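# Unload three sand cores from mould onto plywood

## Task

Lift out of the mould the elongated core with the rounded nose and both upright bladed cores standing in the mould half on the robot's right (the -y side), set all three down on the plywood boards next to the mould and open the grippers so they rest there unheld; the two other cores must remain upright in the mould.

## Robot and tools

ROBOT. Two six-joint arms, left_arm and right_arm, each ending in a two-finger gripper, plus a wrist camera on each: cam_left_wrist and cam_right_wrist, both 896x504 images. A camera stand is fixed behind the arms. Loose objects may occasionally get a small external nudge.

FRAMES. Scene frame: origin at table-top height halfway between the nominal arm bases, +x away from the robot over the table, +z up, left_arm on the +y side (so the robot's right is -y; image left/right does not match these names). Calibrated bases in the scene frame: left_arm at (+0.031, +0.345, 0) m with quat_wxyz (+1.000, 0, 0, +0.008); right_arm at (+0.030, -0.335, 0) m with quat_wxyz (+1.000, 0, 0, -0.014). Every hand position, hand orientation and wrist-camera pose in a result is given in that arm's own base frame and can be wrong by a few centimetres, worse at full reach. The gripper's fingers point along its +z and close along its y; end_effector_position is the spot between the pads, roughly 1 cm short of the tips.

JOINTS. Order for each arm, always: waist, shoulder, elbow, wrist pitch, wrist yaw, wrist roll. Nominal ranges (rad): waist -2.618..3.054, shoulder 0.000..3.142, elbow 0.000..3.142, wrist pitch -1.571..1.571, wrist yaw -1.571..1.571, wrist roll -2.094..2.094. True stops may differ by up to 0.059 rad.

THE ROW. Every movement argument is built from rows of 14 numbers, each in [-1, 1], covering both arms even when one is idle: left_arm's six joints then its opening, then right_arm's six joints then its opening. The joint entries are offsets, not poses: scaled displacements from the Joint targets shown at the start of the action (or move), never from the previous row. Scale: 1.0 equals 2.224 rad for waist, shoulder and elbow, 8.485 rad for the three wrist joints. Zero keeps that joint at its current target; repeating the same offset in a new action moves it further. The opening entry is absolute: +1 fully open, -1 shut; a 0 is a real half-open command, so resend the present value to leave a gripper alone.

TOOLS.
execute_actions(actions, cameras): actions is a list of actions; each action is a list of up to 15 rows, one per 1/30 s step, the last row repeated if fewer are given. An action that would push any joint more than 0.059 rad beyond its range is rejected for both arms; a malformed action, or a first action failing that test, rejects the whole call. An empty list returns the full state and, by default, all camera images. cameras: list of names, ["all"], or [] for none.
move(target, speed, blend, opening_speed, grip_force, blocking, cameras): target is one 14-number row or a list of up to 15 rows, every row offset from the same starting Joint targets. All joints travel in step, so the hand follows a curve, with no collision avoidance. speed: rad/s of the joint with the longest way to go, 0.01 to 12.57, default 0.5, one value or one per target. blend: rad of corner rounding per waypoint, default 0 (full stop). opening_speed: how fast the commanded opening changes, units of the -1..+1 scale per second, at least 0.2. grip_force: newtons per pad, 10 to 50, one value or one per arm; it persists. blocking=false returns after about 0.5 s while motion continues. The result adds a move: line with done, off_target, moving, held or fault, and limits=held when steps were withheld.
wait(seconds 0..10, cameras): let time pass holding commands; a running move keeps going.
stop(cameras): brakes a running move.
zoom_image(camera, region): camera is cam_left_wrist or cam_right_wrist from the newest images; region [x0, y0, x1, y1] in pixels, at most 504 by 504.
finished_scene(scene): the integer number of the current scene; ends it for good, so call only when the three cores lie released on the boards.

RESULTS. Joint positions and Joint velocities: per arm the six joints (rad, rad/s) then pad gap (m; 0.094 fully open). Joint targets: the base for your next offsets. Tool commands: present gripper commands. grip_measured: opening on the command scale; it tracks your command even past first contact, so it does not reveal touch. grip_effort_nm: gripper motor effort, negative closing, offset and sticky, not a pad force. Joint torques include gravity, carry per-arm offsets and noise, and wrap at ±28 N m for joints 1-3. "joint sent to its limit" means a joint was clipped at its stop; "joint command not followed" means the clearance check altered targets. MOTOR HOT appears near 75 °C; OVER-TEMPERATURE FAULT folds that arm and disables it.

MOTION NOTES. Each joint target may lead its measured angle by at most 0.339 rad (first three) or 2.2 rad (wrists); targets placing the hand over 200 mm from its measured position are scaled back. Tiny offsets may not overcome friction. If an arm is blocked or dragged, command its targets back past its measured angles to stop it pressing.

CAUTIONS. Sand cores can crumble: close gently with opening_speed and a moderate grip_force, and open well above grip_measured to release. Do not drop cores, release them while moving, strike the mould, table or stand, or press hard. Keep the two arms, fingers and wrist-camera cables apart and off objects. Nothing may end up off the table. Avoid long holds with arms stretched out, to limit motor heating.

Each tool is called as name([rows], argument=value, ...), one row to a line, values as JSON.

## Session

execute_actions(actions=[])

Scene clock: 0.00 s.
left_arm: end_effector_position=(+0.3628, -0.0246, +0.2019) grip_measured=+1.000 grip_effort_nm=n/a end_effector_quat_wxyz=(+0.567, -0.059, +0.819, -0.064) | right_arm: end_effector_position=(+0.3464, +0.0128, +0.2780) grip_measured=+1.000 grip_effort_nm=n/a end_effector_quat_wxyz=(+0.512, -0.227, +0.829, +0.002)
Joint positions: left_arm=[-0.096 1.023 0.565 0.102 -0.051 -0.204 0.094] | right_arm=[-0.157 1.051 1.019 -0.506 -0.374 -0.477 0.094]
Joint velocities: within noise
Joint torques (N m): no reading
Heat: left arm: 34 °C; right arm: 36 °C.
Joint targets: left_arm=[-0.096 1.015 0.574 0.108 -0.052 -0.203] | right_arm=[-0.157 1.043 1.031 -0.504 -0.378 -0.476]
Tool commands: left_gripper/opening=+1.0 right_gripper/opening=+1.0

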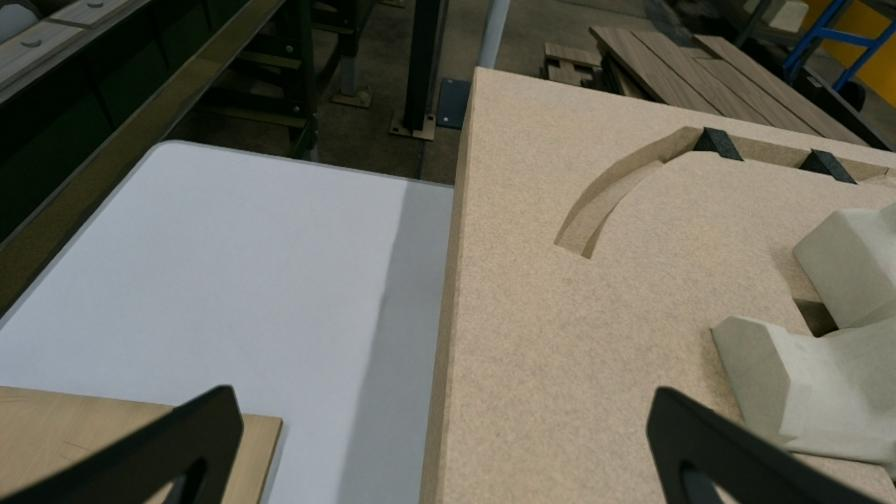

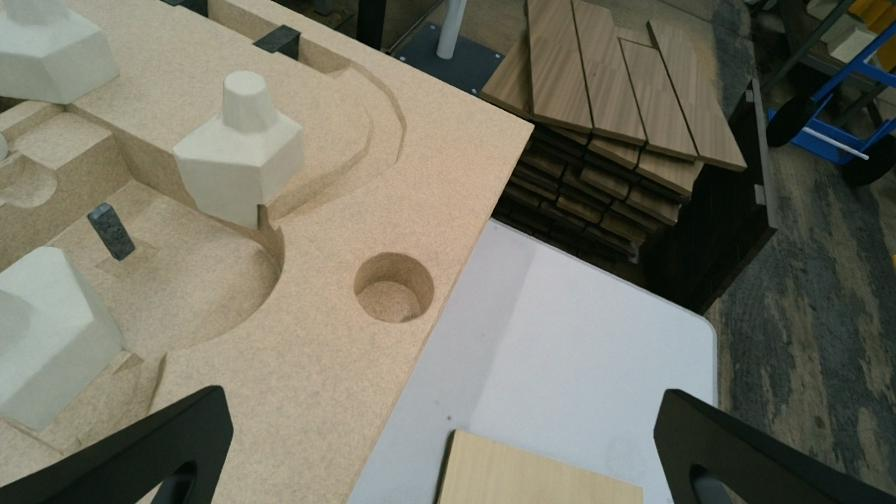

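move(target=[-0.1592,0.1987,0.5895,-0.1692,0.0061,0.0239,1,0.2729,0.1862,0.3840,-0.0971,0.0445,0.0561,1], speed=0.7, cameras=["all"])

Scene clock: 26.60 s.
left_arm: end_effector_position=(+0.3099, -0.1447, +0.3374) grip_measured=+1.000 grip_effort_nm=0.03 end_effector_quat_wxyz=(+0.319, +0.204, +0.923, -0.070) | right_arm: end_effector_position=(+0.3092, +0.1498, +0.3356) grip_measured=+1.000 grip_effort_nm=0.03 end_effector_quat_wxyz=(+0.318, -0.213, +0.921, +0.074)
Joint positions: left_arm=[-0.443 1.447 1.863 -1.321 -0.007 -0.006 0.094] | right_arm=[0.445 1.449 1.857 -1.314 -0.006 -0.008 0.094]
Joint torques (N m): left_arm=[-0.5 -3.47 6.24 1.59 0.11 0] | right_arm=[0.4 -3.52 7.17 0.95 0.05 0.05]
Heat: left arm: 36 °C; right arm: 38 °C.
Joint targets: left_arm=[-0.450 1.457 1.885 -1.328 0.000 0.000] | right_arm=[0.450 1.457 1.885 -1.328 -0.001 0.000]
move: done

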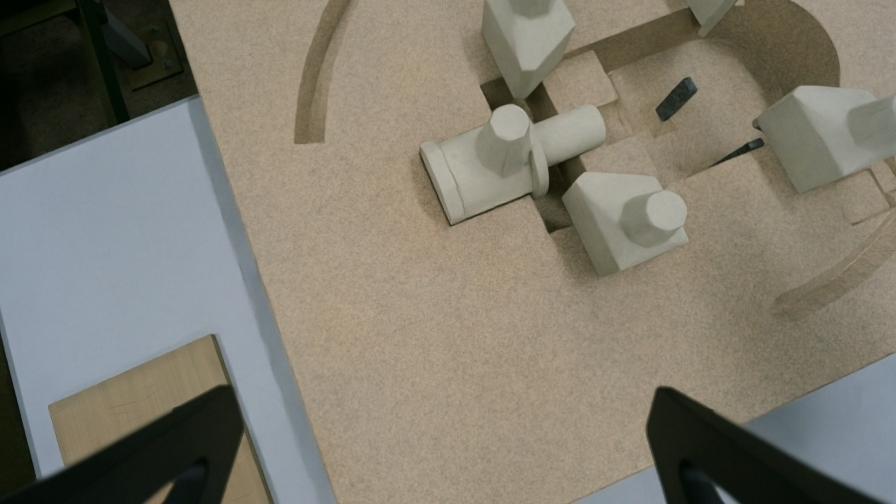

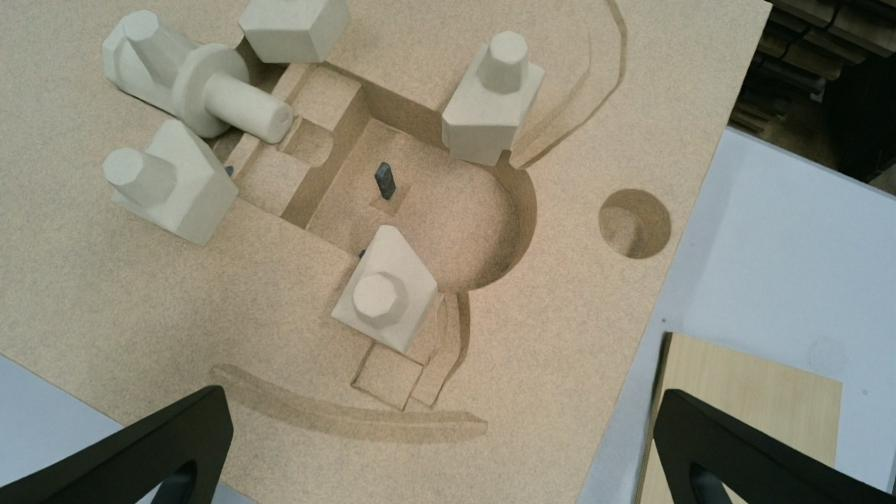

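zoom_image(camera="cam_right_wrist", region=[300, 20, 600, 440])

zoom_image(camera="cam_left_wrist", region=[400, 0, 896, 290])

zoom_image(camera="cam_right_wrist", region=[80, 0, 400, 260])

Scaled by 1.200.

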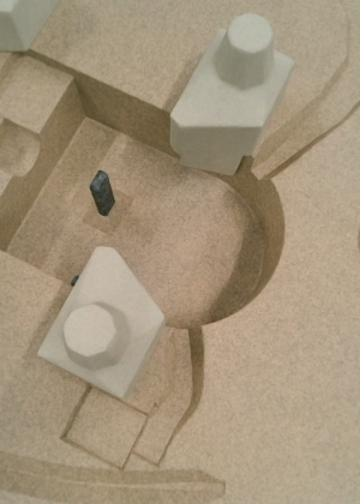

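Scaled by 1.016.

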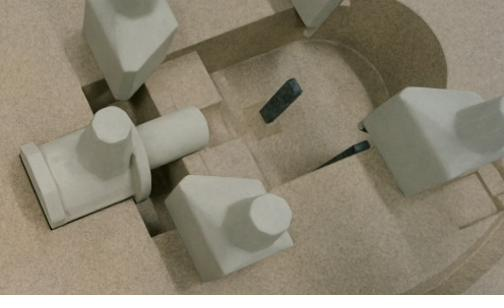

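Scaled by 1.575.

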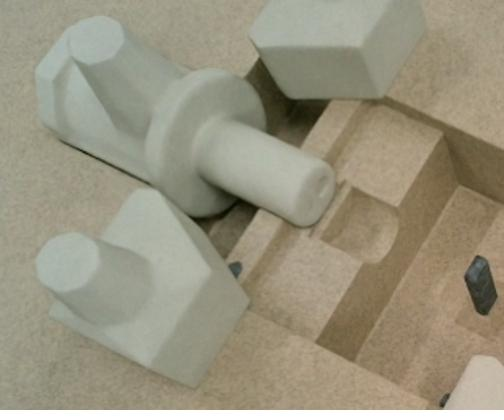

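move(target=[0,-0.0657,-0.1968,0.0344,0,0,1,0,-0.0657,-0.1968,0.0344,0,0,1], speed=0.7, cameras=["all"])

Scene clock: 55.33 s.
left_arm: end_effector_position=(+0.3122, -0.1458, +0.2609) grip_measured=+1.000 grip_effort_nm=0.03 end_effector_quat_wxyz=(+0.304, +0.205, +0.928, -0.066) | right_arm: end_effector_position=(+0.3083, +0.1494, +0.2617) grip_measured=+1.000 grip_effort_nm=0.03 end_effector_quat_wxyz=(+0.303, -0.214, +0.926, +0.070)
Joint positions: left_arm=[-0.443 1.341 1.454 -1.052 -0.007 -0.006 0.094] | right_arm=[0.445 1.336 1.454 -1.058 -0.006 -0.008 0.094]
Joint torques (N m): left_arm=[-0.42 -6.19 4.62 1.77 0.11 0.01] | right_arm=[0.42 -5.97 5.15 1.24 0.04 0.05]
Heat: left arm: 37 °C; right arm: 37 °C.
Joint targets: left_arm=[-0.450 1.311 1.448 -1.036 0.000 0.000] | right_arm=[0.450 1.311 1.447 -1.037 -0.001 0.000]
move: done

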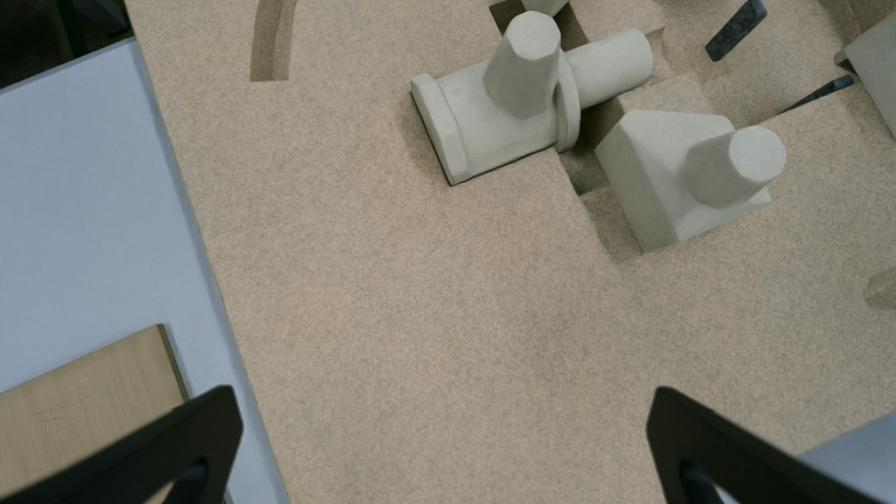

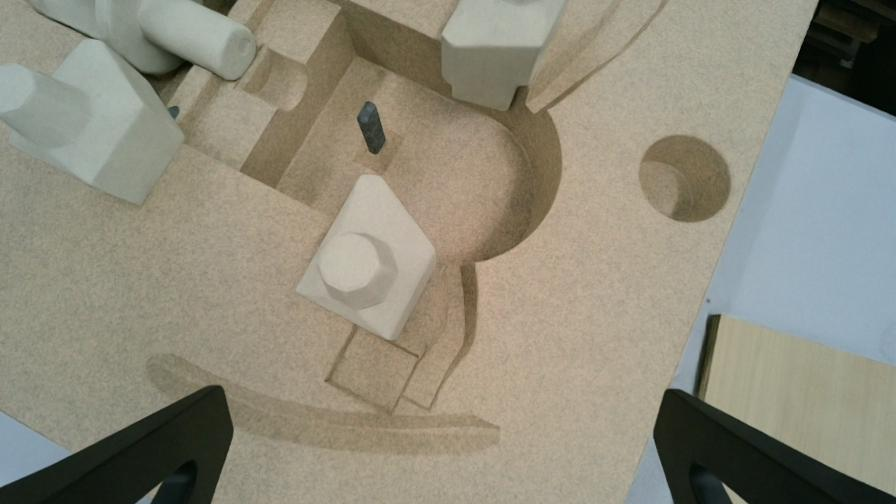

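move(target=[-0.0315,-0.3129,-0.4294,0.1129,0,0,1,0.0436,-0.4838,-0.4290,0.0682,0,0,1], speed=0.7, cameras=["all"])

zoom_image(camera="cam_right_wrist", region=[200, 0, 700, 400])

zoom_image(camera="cam_left_wrist", region=[200, 0, 700, 400])

Scene clock: 99.97 s.
left_arm: end_effector_position=(+0.2636, -0.1455, +0.2443) grip_measured=+1.000 grip_effort_nm=0.03 end_effector_quat_wxyz=(+0.601, +0.194, +0.760, -0.156) | right_arm: end_effector_position=(+0.1967, +0.1199, +0.2453) grip_measured=+1.000 grip_effort_nm=0.03 end_effector_quat_wxyz=(+0.599, -0.213, +0.754, +0.165)
Joint positions: left_arm=[-0.512 0.628 0.5 -0.103 -0.006 -0.006 0.094] | right_arm=[0.54 0.248 0.501 -0.484 -0.005 -0.008 0.094]
Joint torques (N m): left_arm=[-0.57 -0.9 5.33 2.48 0.1 0.01] | right_arm=[0.61 1.09 5.26 1.81 0.03 0.05]
Heat: left arm: 38 °C; right arm: 39 °C.
Joint targets: left_arm=[-0.520 0.615 0.492 -0.078 0.000 0.000] | right_arm=[0.547 0.235 0.493 -0.458 0.000 0.000]
move: done

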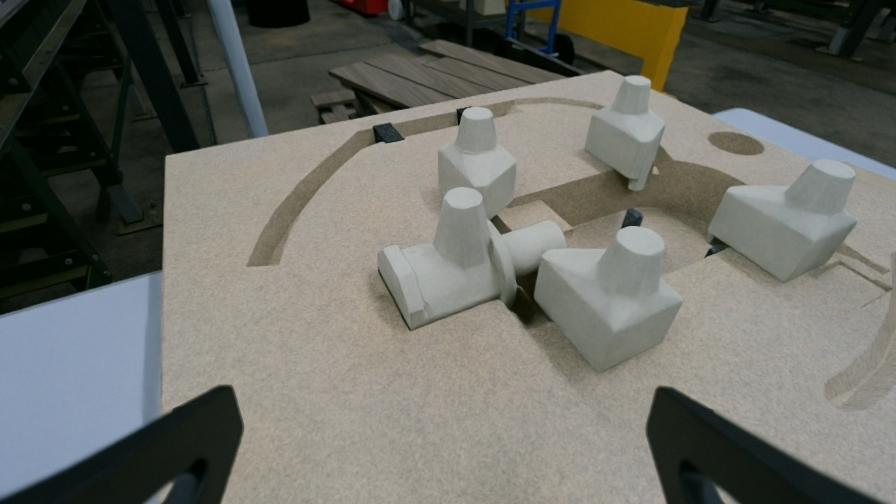

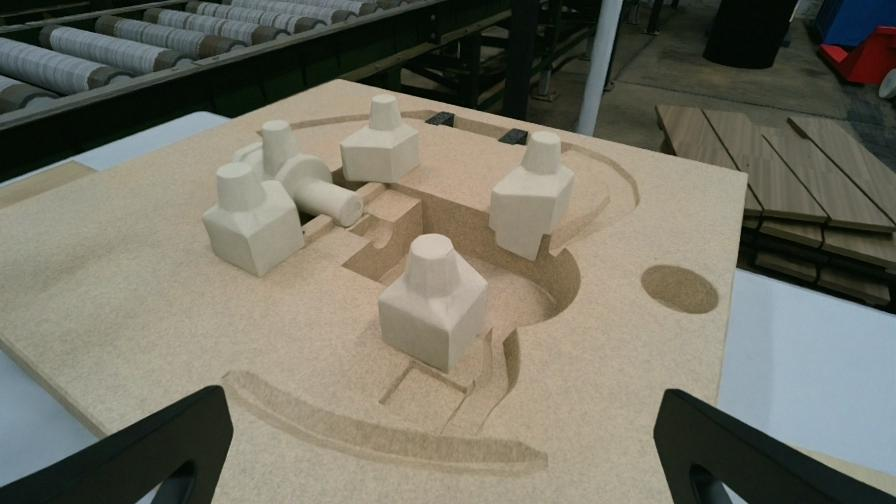

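Scaled by 1.008.

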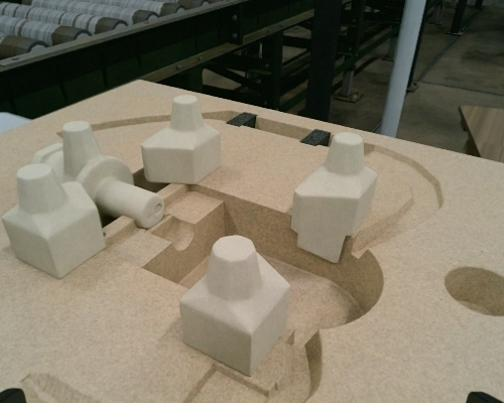

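Scaled by 1.008.

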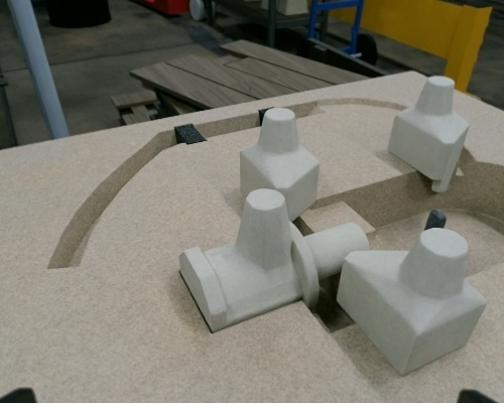

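move(target=[0.3013,-0.1709,0,-0.0801,0,0,1,-0.3134,0,0,-0.0354,0,0,1], speed=0.8, cameras=["all"])

Scene clock: 134.00 s.
left_arm: end_effector_position=(+0.2038, +0.0303, +0.1813) grip_measured=+1.000 grip_effort_nm=0.03 end_effector_quat_wxyz=(+0.507, -0.064, +0.859, +0.035) | right_arm: end_effector_position=(+0.2049, -0.0281, +0.1835) grip_measured=+1.000 grip_effort_nm=0.03 end_effector_quat_wxyz=(+0.511, +0.058, +0.857, -0.037)
Joint positions: left_arm=[0.142 0.25 0.5 -0.755 -0.001 -0.006 0.094] | right_arm=[-0.143 0.248 0.501 -0.748 -0.002 -0.007 0.094]
Joint torques (N m): left_arm=[0.64 1.18 4.68 2.06 0.03 0.02] | right_arm=[-0.59 1.14 5.16 1.39 0.01 0.04]
Heat: left arm: 42 °C; right arm: 42 °C.
Joint targets: left_arm=[0.150 0.235 0.492 -0.758 0.000 0.000] | right_arm=[-0.150 0.235 0.493 -0.758 -0.001 0.000]
move: done

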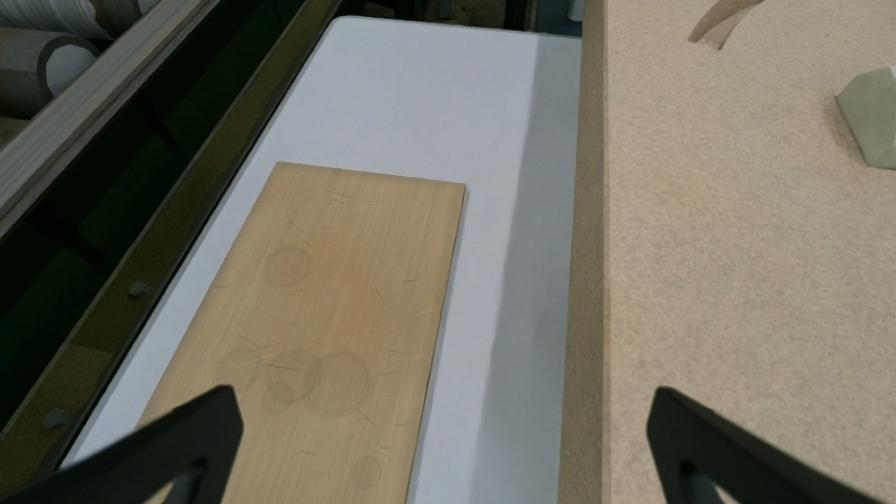

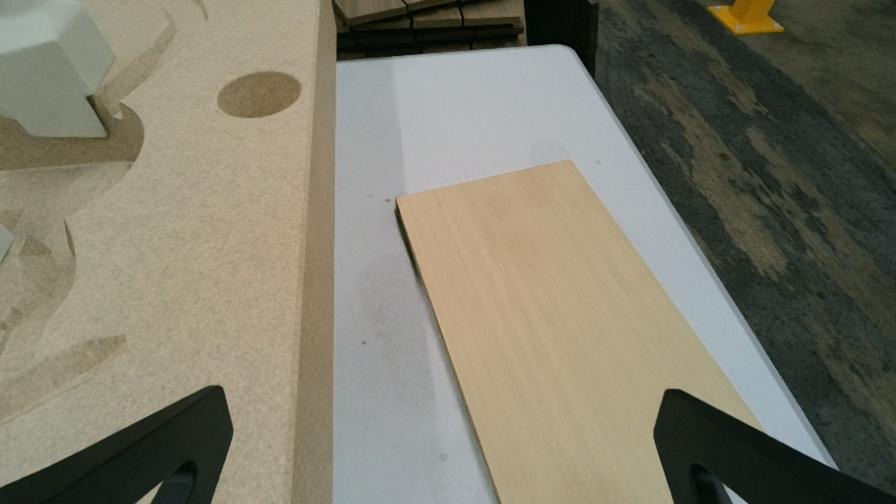

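move(target=[0,0,0,0,0,0,1,0.3165,0.2252,-0.1344,0.1296,0,0,1], speed=0.7, cameras=["cam_right_wrist"])

zoom_image(camera="cam_right_wrist", region=[200, 100, 700, 500])

Scene clock: 166.00 s.
left_arm: end_effector_position=(+0.2038, +0.0303, +0.1812) grip_measured=+1.000 grip_effort_nm=0.03 end_effector_quat_wxyz=(+0.507, -0.064, +0.859, +0.035) | right_arm: end_effector_position=(+0.2641, +0.1624, +0.1664) grip_measured=+1.000 grip_effort_nm=0.03 end_effector_quat_wxyz=(+0.600, -0.215, +0.753, +0.167)
Joint positions: left_arm=[0.142 0.25 0.5 -0.756 -0.001 -0.006 0.094] | right_arm=[0.547 0.736 0.203 0.306 -0.001 -0.007 0.094]
Joint torques (N m): left_arm=[0.7 1.21 4.68 2.07 0.02 0.01] | right_arm=[0.59 -0.39 5.74 1.88 0 0.04]
Heat: left arm: 42 °C; right arm: 42 °C.
Joint targets: left_arm=[0.150 0.235 0.492 -0.758 0.000 0.000] | right_arm=[0.554 0.736 0.195 0.342 -0.001 0.000]
move: off_target (right_arm); right_arm: the wrist pitch is farthest, 0.036 rad from its target
Images, in order (width x height): cam_right_wrist 896x504.

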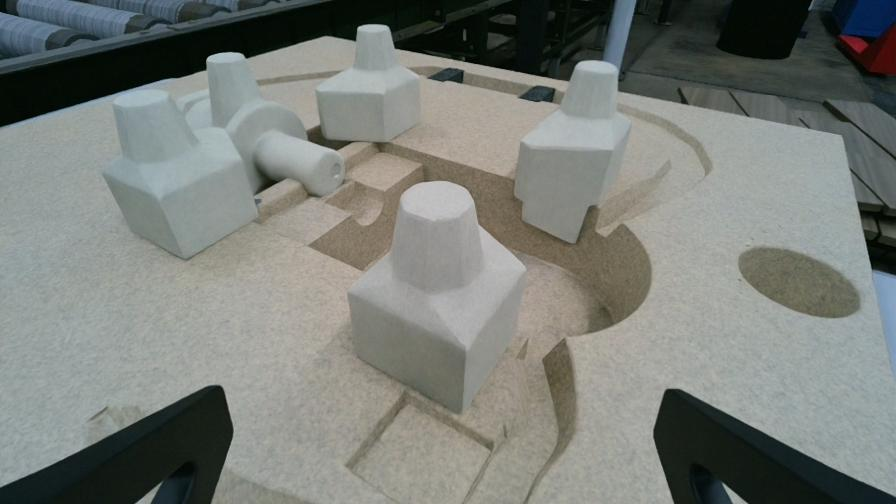

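Scaled by 1.008.

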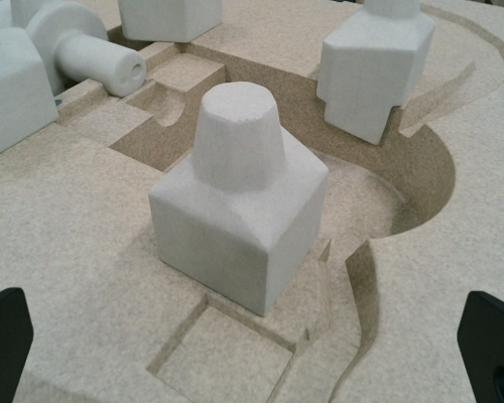

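zoom_image(camera="cam_right_wrist", region=[380, 165, 500, 300])

Scaled by 3.733.

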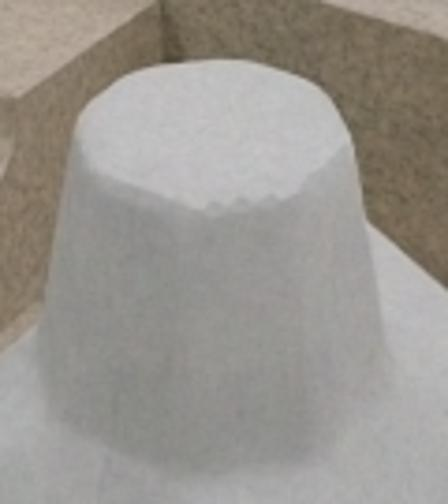

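move(target=[0,0,0,0,0,0,1,-0.1966,0.0996,0.0074,0.0275,-0.0800,-0.0149,1], speed=0.6, cameras=["cam_right_wrist"])

zoom_image(camera="cam_right_wrist", region=[350, 150, 550, 400])

Scene clock: 201.63 s.
left_arm: end_effector_position=(+0.2038, +0.0303, +0.1812) grip_measured=+1.000 grip_effort_nm=0.03 end_effector_quat_wxyz=(+0.507, -0.064, +0.859, +0.035) | right_arm: end_effector_position=(+0.2783, +0.1485, +0.1673) grip_measured=+1.000 grip_effort_nm=0.03 end_effector_quat_wxyz=(+0.594, -0.293, +0.703, +0.258)
Joint positions: left_arm=[0.142 0.25 0.5 -0.756 -0.001 -0.006 0.094] | right_arm=[0.123 0.955 0.203 0.546 -0.671 -0.114 0.094]
Joint torques (N m): left_arm=[0.69 1.25 4.56 2.06 0 0.01] | right_arm=[-0.57 -1.03 6.43 1.69 -0.16 -0.18]
Heat: left arm: 42 °C; right arm: 47 °C.
Joint targets: left_arm=[0.150 0.235 0.492 -0.758 0.000 0.000] | right_arm=[0.116 0.957 0.211 0.575 -0.679 -0.126]
move: done
Images, in order (width x height): cam_right_wrist 896x504.

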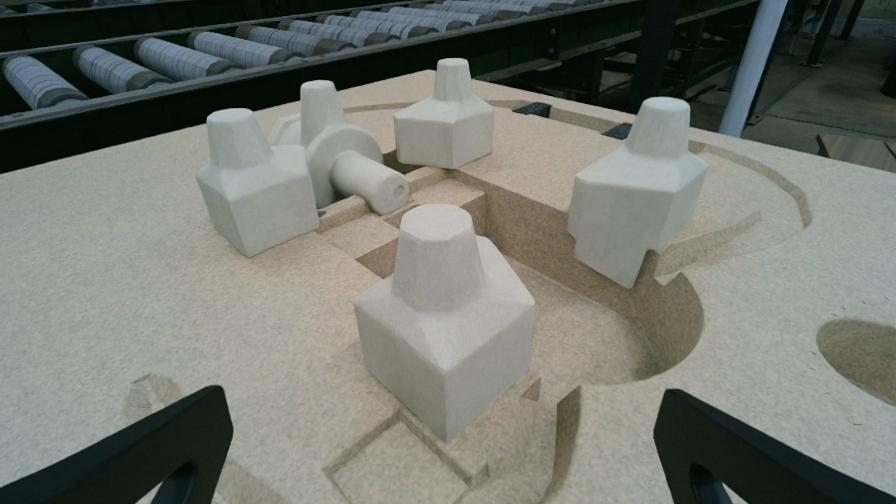

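Scaled by 2.016.

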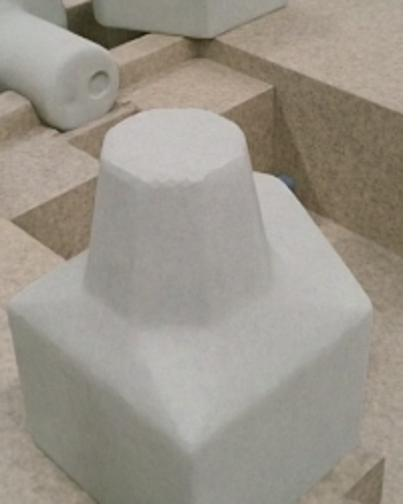

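move(target=[0,0,0,0,0,0,1,0.0770,0.2077,0.0985,0.0288,0.0093,0.0014,1], speed=0.4, cameras=["cam_right_wrist"])

Scene clock: 216.63 s.
left_arm: end_effector_position=(+0.2038, +0.0303, +0.1812) grip_measured=+1.000 grip_effort_nm=0.03 end_effector_quat_wxyz=(+0.507, -0.064, +0.859, +0.035) | right_arm: end_effector_position=(+0.3293, +0.2033, +0.1561) grip_measured=+1.000 grip_effort_nm=0.02 end_effector_quat_wxyz=(+0.575, -0.329, +0.693, +0.282)
Joint positions: left_arm=[0.142 0.25 0.5 -0.756 -0.001 -0.006 0.094] | right_arm=[0.282 1.413 0.402 0.791 -0.606 -0.114 0.094]
Joint torques (N m): left_arm=[0.58 1.25 4.59 2.1 0.01 0.04] | right_arm=[0.51 -3.48 7.27 1.71 -0.04 -0.05]
Heat: left arm: 43 °C; right arm: 45 °C.
Joint targets: left_arm=[0.150 0.235 0.492 -0.758 0.000 0.000] | right_arm=[0.287 1.420 0.430 0.819 -0.600 -0.115]
move: done
Images, in order (width x height): cam_right_wrist 896x504.

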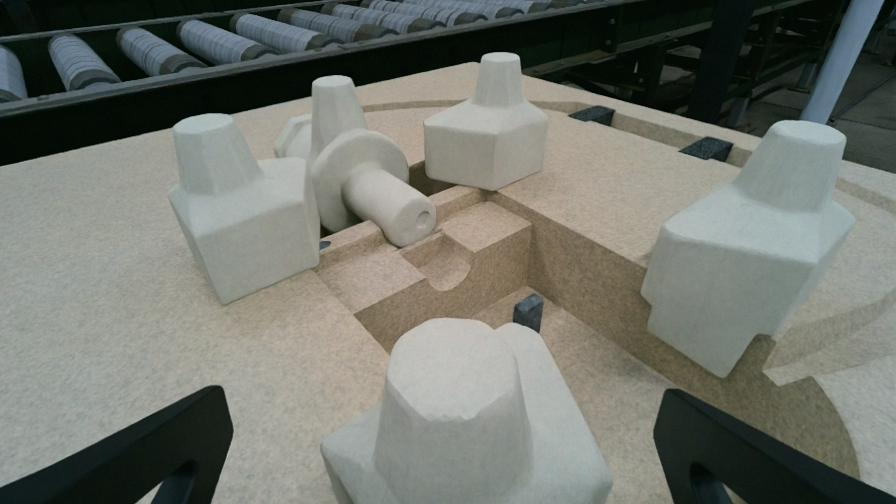

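move(target=[0,0,0,0,0,0,1,0,0,0,0,0,0,-0.6], grip_force=30, opening_speed=0.5, cameras=["cam_right_wrist"])

Scene clock: 224.37 s.
left_arm: end_effector_position=(+0.2038, +0.0303, +0.1812) grip_measured=+1.000 grip_effort_nm=0.03 end_effector_quat_wxyz=(+0.507, -0.064, +0.859, +0.035) | right_arm: end_effector_position=(+0.3297, +0.2030, +0.1562) grip_measured=-0.318 grip_effort_nm=-0.59 end_effector_quat_wxyz=(+0.576, -0.329, +0.694, +0.281)
Joint positions: left_arm=[0.142 0.25 0.5 -0.756 -0.001 -0.006 0.094] | right_arm=[0.282 1.413 0.402 0.792 -0.603 -0.114 0.032]
Joint torques (N m): left_arm=[0.59 1.26 4.57 2.07 0.01 0.01] | right_arm=[0.5 -3.48 7.27 1.7 -0.05 -0.04]
Heat: left arm: 43 °C; right arm: 44 °C.
Joint targets: left_arm=[0.150 0.235 0.492 -0.757 0.000 0.000] | right_arm=[0.287 1.420 0.430 0.819 -0.600 -0.115]
grip_force (N): 30, 30
move: done
Images, in order (width x height): cam_right_wrist 896x504.

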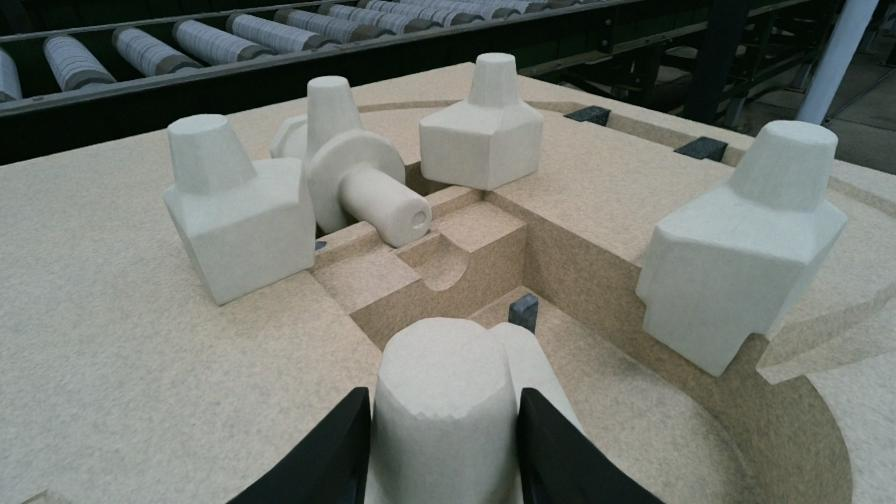

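move(target=[0,0,0,0,0,0,1,0,-0.0486,0.0327,-0.0212,0,0,-0.6], speed=0.15, cameras=["cam_right_wrist"])

Scene clock: 235.73 s.
left_arm: end_effector_position=(+0.2038, +0.0303, +0.1812) grip_measured=+1.000 grip_effort_nm=0.03 end_effector_quat_wxyz=(+0.507, -0.064, +0.859, +0.035) | right_arm: end_effector_position=(+0.3310, +0.2011, +0.1593) grip_measured=-0.320 grip_effort_nm=-0.63 end_effector_quat_wxyz=(+0.548, -0.320, +0.720, +0.280)
Joint positions: left_arm=[0.142 0.25 0.5 -0.756 -0.001 -0.006 0.094] | right_arm=[0.282 1.35 0.46 0.595 -0.589 -0.114 0.032]
Joint torques (N m): left_arm=[0.65 1.13 4.49 2.09 0.03 0.01] | right_arm=[0.49 -7.12 8.84 1.86 -0.21 -0.04]
Heat: left arm: 43 °C; right arm: 44 °C.
Joint targets: left_arm=[0.150 0.235 0.492 -0.757 0.000 0.000] | right_arm=[0.287 1.311 0.503 0.639 -0.601 -0.114]
grip_force (N): 30, 30
move: off_target (right_arm); right_arm: the wrist pitch is farthest, 0.045 rad from its target
Images, in order (width x height): cam_right_wrist 896x504.

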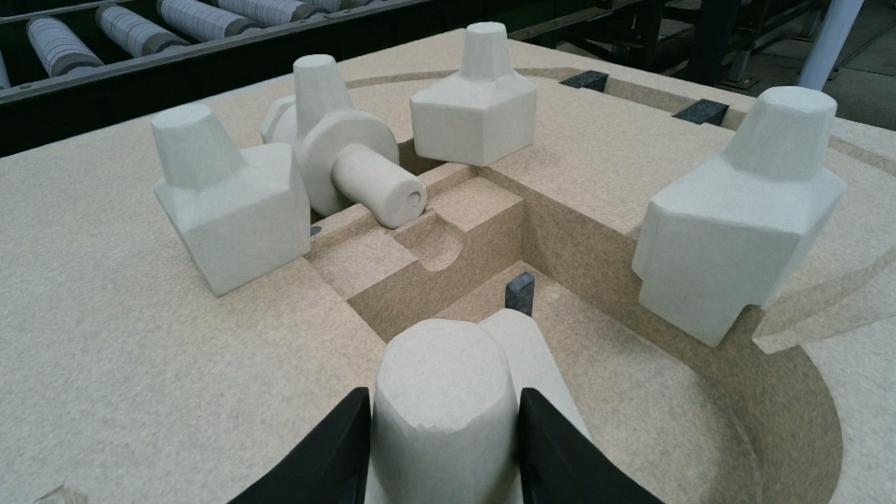

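move(target=[0,0,0,0,0,0,1,0,-0.0335,0.0382,-0.0152,0,0,-0.6], speed=0.15, cameras=["cam_right_wrist"])

Scene clock: 240.67 s.
left_arm: end_effector_position=(+0.2038, +0.0303, +0.1812) grip_measured=+1.000 grip_effort_nm=0.03 end_effector_quat_wxyz=(+0.507, -0.064, +0.859, +0.035) | right_arm: end_effector_position=(+0.3335, +0.2013, +0.1869) grip_measured=-0.320 grip_effort_nm=-0.63 end_effector_quat_wxyz=(+0.550, -0.320, +0.719, +0.279)
Joint positions: left_arm=[0.142 0.25 0.5 -0.756 -0.001 -0.006 0.094] | right_arm=[0.282 1.277 0.537 0.449 -0.585 -0.114 0.032]
Joint torques (N m): left_arm=[0.68 1.2 4.63 2.06 0.02 0.01] | right_arm=[0.49 -7.04 9.96 2.02 -0.24 -0.05]
Heat: left arm: 43 °C; right arm: 45 °C.
Joint targets: left_arm=[0.150 0.235 0.492 -0.757 0.000 0.000] | right_arm=[0.287 1.237 0.588 0.510 -0.600 -0.114]
grip_force (N): 30, 30
move: off_target (right_arm); right_arm: the wrist pitch is farthest, 0.061 rad from its target
Images, in order (width x height): cam_right_wrist 896x504.

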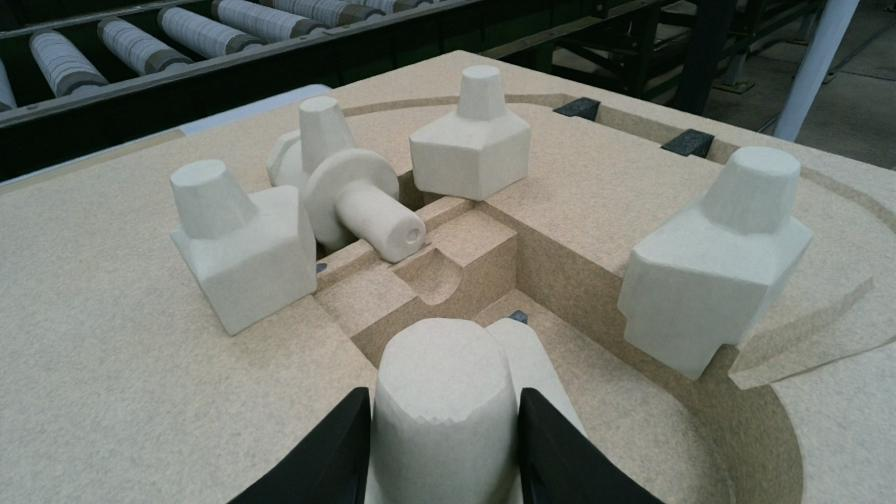

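move([
  [0,0,0,0,0,0,1,0,-0.0272,0.0589,-0.0225,0,0,-0.6],
  [0,0,0,0,0,0,1,0,-0.0364,0.1075,-0.0377,0,0,-0.6],
], speed=0.2, blend=0.05, cameras=["all"])

Scene clock: 246.77 s.
left_arm: end_effector_position=(+0.2038, +0.0303, +0.1812) grip_measured=+1.000 grip_effort_nm=0.03 end_effector_quat_wxyz=(+0.507, -0.064, +0.859, +0.035) | right_arm: end_effector_position=(+0.3383, +0.2027, +0.2511) grip_measured=-0.320 grip_effort_nm=-0.63 end_effector_quat_wxyz=(+0.543, -0.319, +0.725, +0.280)
Joint positions: left_arm=[0.142 0.25 0.5 -0.756 -0.001 -0.006 0.094] | right_arm=[0.282 1.195 0.772 0.114 -0.585 -0.114 0.032]
Joint torques (N m): left_arm=[0.61 1.32 4.55 2.07 0.03 -0.02] | right_arm=[0.5 -6.79 10.77 2.13 -0.24 -0.05]
Heat: left arm: 43 °C; right arm: 46 °C.
Joint targets: left_arm=[0.150 0.235 0.492 -0.757 0.000 0.000] | right_arm=[0.287 1.156 0.827 0.191 -0.600 -0.114]
grip_force (N): 30, 30
move: off_target (right_arm); right_arm: the wrist pitch is farthest, 0.076 rad from its target

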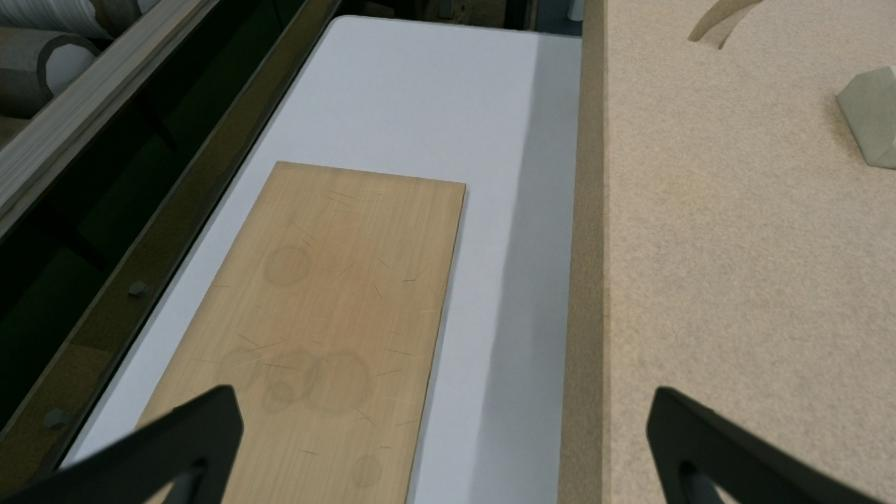

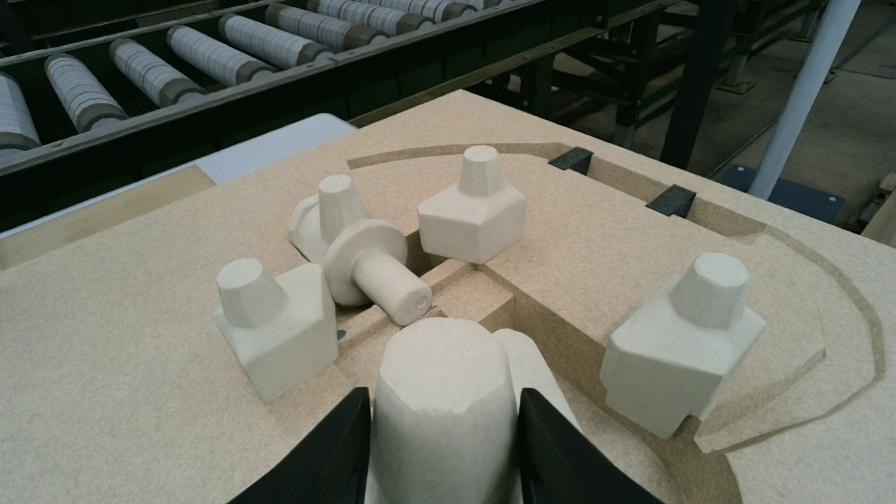

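move(target=[-0.4047,0.1709,0,0.0731,0,0,1,0,0,0,0,0,0,-0.6], speed=0.7, cameras=["cam_left_wrist"])

zoom_image(camera="cam_left_wrist", region=[300, 0, 700, 300])

Scene clock: 252.37 s.
left_arm: end_effector_position=(+0.2187, -0.1994, +0.2334) grip_measured=+1.000 grip_effort_nm=0.03 end_effector_quat_wxyz=(+0.560, +0.288, +0.745, -0.220) | right_arm: end_effector_position=(+0.3383, +0.2027, +0.2511) grip_measured=-0.320 grip_effort_nm=-0.63 end_effector_quat_wxyz=(+0.543, -0.319, +0.725, +0.280)
Joint positions: left_arm=[-0.742 0.617 0.5 -0.162 0.001 -0.006 0.094] | right_arm=[0.282 1.195 0.772 0.114 -0.585 -0.114 0.032]
Joint torques (N m): left_arm=[-0.53 0.16 5.34 2.46 0.01 -0.01] | right_arm=[0.51 -6.79 10.81 2.16 -0.24 -0.05]
Heat: left arm: 43 °C; right arm: 47 °C.
Joint targets: left_arm=[-0.750 0.615 0.492 -0.137 0.000 0.000] | right_arm=[0.287 1.156 0.827 0.190 -0.600 -0.114]
grip_force (N): 30, 30
move: off_target (right_arm); right_arm: the wrist pitch is farthest, 0.077 rad from its target
Images, in order (width x height): cam_left_wrist 896x504.

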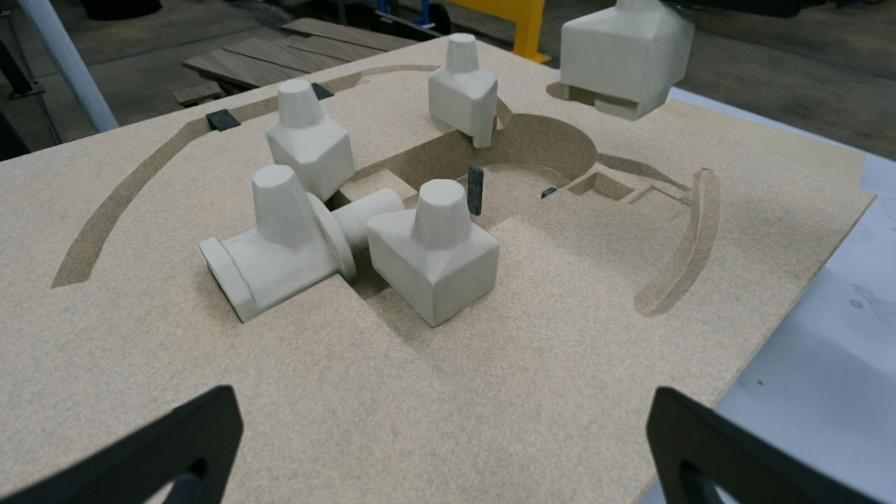

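Scaled by 1.260.

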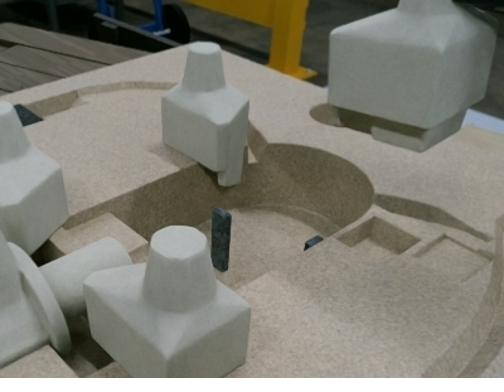

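zoom_image(camera="cam_left_wrist", region=[540, 0, 720, 140])

zoom_image(camera="cam_left_wrist", region=[400, 20, 540, 160])

Scaled by 2.800.

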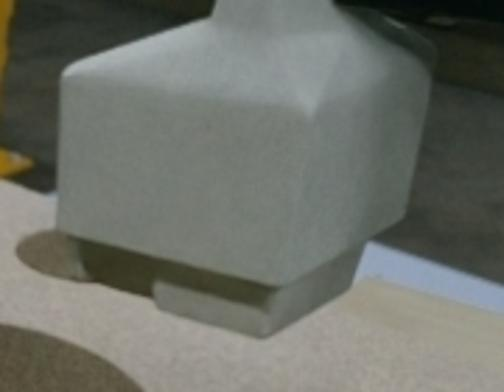

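Scaled by 3.600.

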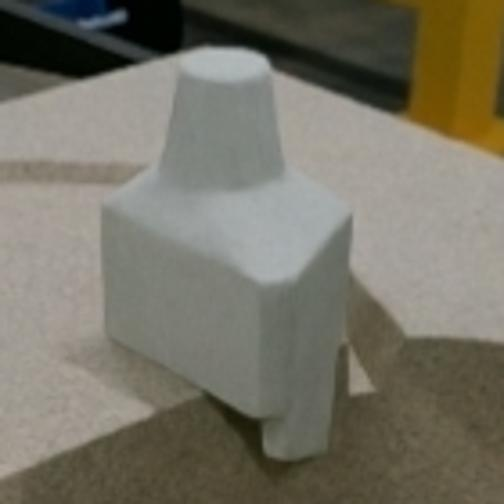

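move(target=[0,0,0,0,0,0,1,-0.2608,-0.0427,-0.0477,0.0118,0.0707,0.0134,-0.6], speed=0.4, cameras=["all"])

Scene clock: 276.47 s.
left_arm: end_effector_position=(+0.2188, -0.1994, +0.2336) grip_measured=+1.000 grip_effort_nm=0.03 end_effector_quat_wxyz=(+0.561, +0.288, +0.745, -0.220) | right_arm: end_effector_position=(+0.3784, -0.1116, +0.2612) grip_measured=-0.320 grip_effort_nm=-0.63 end_effector_quat_wxyz=(+0.618, +0.109, +0.774, -0.091)
Joint positions: left_arm=[-0.742 0.617 0.5 -0.161 0.001 -0.006 0.094] | right_arm=[-0.292 1.101 0.712 0.167 -0.005 -0.008 0.032]
Joint torques (N m): left_arm=[-0.59 0.24 5.26 2.46 0.01 0.01] | right_arm=[0.02 -6.31 7.16 2.73 0.01 -0.01]
Heat: left arm: 44 °C; right arm: 49 °C.
Joint targets: left_arm=[-0.750 0.615 0.492 -0.137 0.000 0.000] | right_arm=[-0.292 1.061 0.721 0.291 -0.001 -0.001]
grip_force (N): 30, 30
move: off_target (right_arm); right_arm: the wrist pitch is farthest, 0.123 rad from its target

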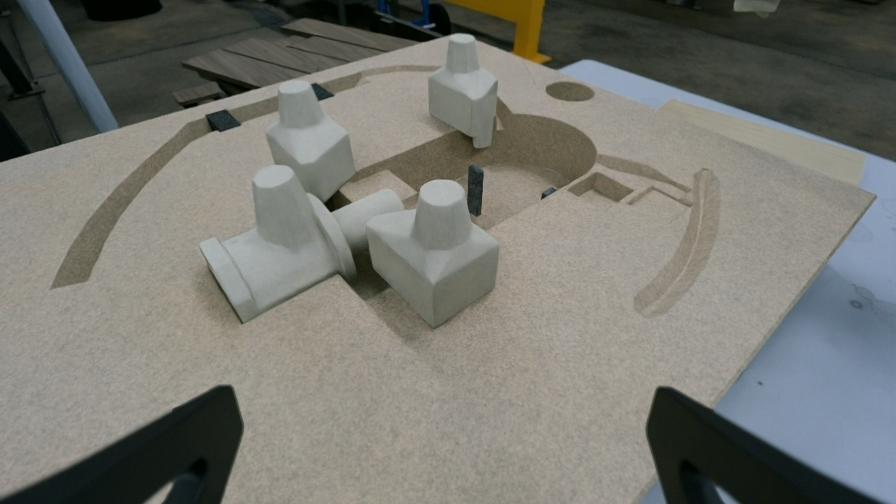

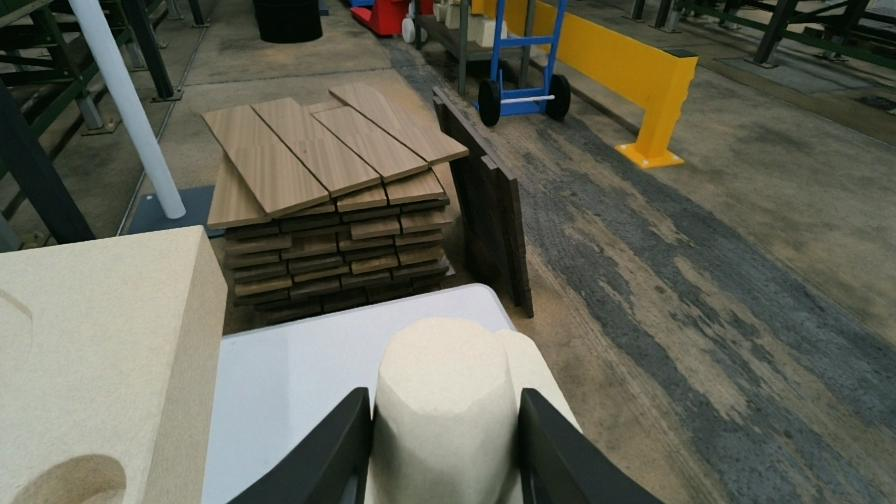

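move([
  [0,0,0,0,0,0,1,0,0.0474,-0.1088,0.0407,0,0,-0.6],
  [0,0,0,0,0,0,1,0,0.1391,-0.1636,0.0790,0,0,-0.6],
], speed=0.3, blend=0.05, cameras=["cam_right_wrist"])

Scene clock: 288.53 s.
left_arm: end_effector_position=(+0.2188, -0.1994, +0.2336) grip_measured=+1.000 grip_effort_nm=0.03 end_effector_quat_wxyz=(+0.561, +0.288, +0.745, -0.220) | right_arm: end_effector_position=(+0.3767, -0.1121, +0.1513) grip_measured=-0.320 grip_effort_nm=-0.63 end_effector_quat_wxyz=(+0.630, +0.109, +0.763, -0.095)
Joint positions: left_arm=[-0.742 0.617 0.5 -0.161 0.001 -0.006 0.094] | right_arm=[-0.292 1.378 0.347 0.841 0 -0.007 0.032]
Joint torques (N m): left_arm=[-0.55 0.18 5.27 2.48 0.03 0.01] | right_arm=[-0.06 -4.3 5.82 2.67 -0.02 0.04]
Heat: left arm: 44 °C; right arm: 53 °C.
Joint targets: left_arm=[-0.750 0.615 0.492 -0.137 0.000 0.000] | right_arm=[-0.292 1.370 0.357 0.961 -0.001 -0.001]
grip_force (N): 30, 30
move: off_target (right_arm); right_arm: the wrist pitch is farthest, 0.120 rad from its target
Images, in order (width x height): cam_right_wrist 896x504.

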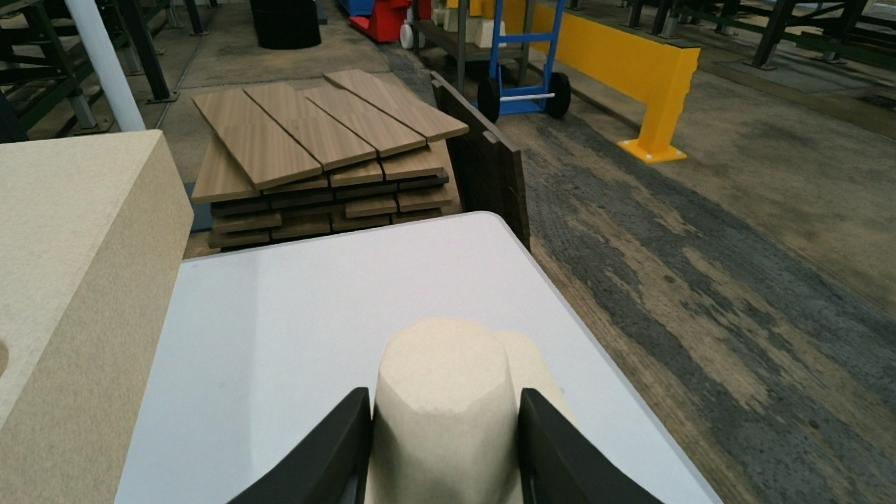

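move(target=[0,0,0,0,0,0,1,0,0.0549,-0.0190,0.0201,0,0,-0.6], speed=0.15)

Scene clock: 295.90 s.
left_arm: end_effector_position=(+0.2188, -0.1994, +0.2336) grip_measured=+1.000 grip_effort_nm=0.03 end_effector_quat_wxyz=(+0.561, +0.288, +0.745, -0.220) | right_arm: end_effector_position=(+0.3778, -0.1125, +0.1327) grip_measured=-0.320 grip_effort_nm=-0.63 end_effector_quat_wxyz=(+0.635, +0.109, +0.759, -0.096)
Joint positions: left_arm=[-0.742 0.617 0.5 -0.161 0.001 -0.006 0.094] | right_arm=[-0.292 1.497 0.307 1.013 0.001 -0.007 0.032]
Joint torques (N m): left_arm=[-0.57 0.13 5.33 2.47 0.02 -0.01] | right_arm=[-0.06 -4.53 5 2.65 -0.02 0.03]
Heat: left arm: 45 °C; right arm: 55 °C.
Joint targets: left_arm=[-0.750 0.615 0.492 -0.137 0.000 0.000] | right_arm=[-0.292 1.492 0.314 1.131 0.000 -0.001]
grip_force (N): 30, 30
move: off_target (right_arm); right_arm: the wrist pitch is farthest, 0.118 rad from its target

move(target=[0,0,0,0,0,0,1,0,0.0270,-0.0090,0.0098,0,0,-0.6], speed=0.08)

move(target=[0,0,0,0,0,0,1,0,0.0180,-0.0060,0.0065,0,0,-0.6], speed=0.08, cameras=["cam_right_wrist"])

Scene clock: 301.23 s.
left_arm: end_effector_position=(+0.2188, -0.1994, +0.2336) grip_measured=+1.000 grip_effort_nm=0.03 end_effector_quat_wxyz=(+0.561, +0.288, +0.745, -0.220) | right_arm: end_effector_position=(+0.3772, -0.1123, +0.1239) grip_measured=-0.320 grip_effort_nm=-0.63 end_effector_quat_wxyz=(+0.637, +0.109, +0.757, -0.096)
Joint positions: left_arm=[-0.742 0.617 0.5 -0.161 0.001 -0.006 0.094] | right_arm=[-0.292 1.556 0.288 1.097 0.001 -0.007 0.032]
Joint torques (N m): left_arm=[-0.55 0.23 5.24 2.48 0.01 0.01] | right_arm=[-0.09 -4.63 4.63 2.69 -0.03 0.03]
Heat: left arm: 45 °C; right arm: 56 °C.
Joint targets: left_arm=[-0.750 0.615 0.492 -0.137 0.000 0.000] | right_arm=[-0.292 1.552 0.295 1.214 0.000 -0.001]
grip_force (N): 30, 30
move: off_target (right_arm); right_arm: the wrist pitch is farthest, 0.117 rad from its target

Scene clock: 302.30 s.
left_arm: end_effector_position=(+0.2188, -0.1994, +0.2336) grip_measured=+1.000 grip_effort_nm=0.03 end_effector_quat_wxyz=(+0.561, +0.288, +0.745, -0.220) | right_arm: end_effector_position=(+0.3764, -0.1121, +0.1185) grip_measured=-0.320 grip_effort_nm=-0.63 end_effector_quat_wxyz=(+0.639, +0.108, +0.756, -0.096)
Joint positions: left_arm=[-0.742 0.617 0.5 -0.161 0.001 -0.006 0.094] | right_arm=[-0.292 1.596 0.276 1.154 0.001 -0.007 0.032]
Joint torques (N m): left_arm=[-0.53 0.13 5.26 2.44 0.03 0] | right_arm=[-0.09 -4.62 4.34 2.66 -0.01 0.04]
Heat: left arm: 45 °C; right arm: 56 °C.
Joint targets: left_arm=[-0.750 0.615 0.492 -0.137 0.000 0.000] | right_arm=[-0.292 1.593 0.281 1.270 0.000 -0.001]
grip_force (N): 30, 30
move: off_target (right_arm); right_arm: the wrist pitch is farthest, 0.115 rad from its target
Images, in order (width x height): cam_right_wrist 896x504.

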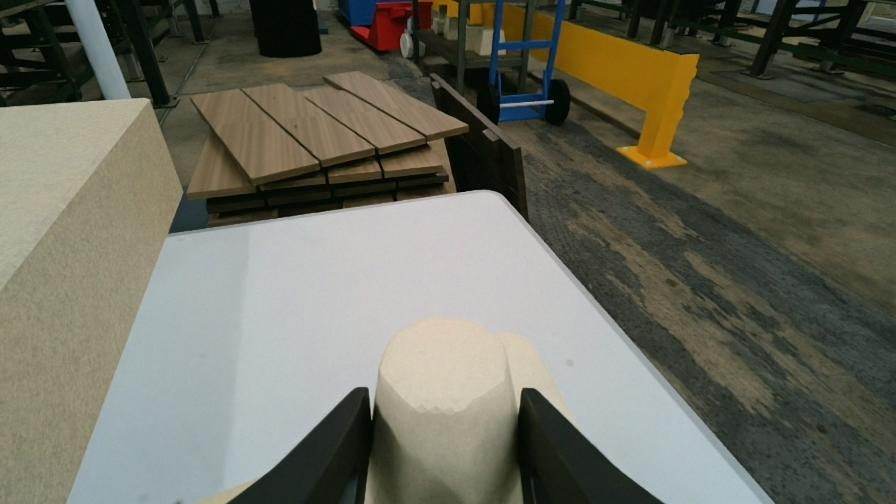

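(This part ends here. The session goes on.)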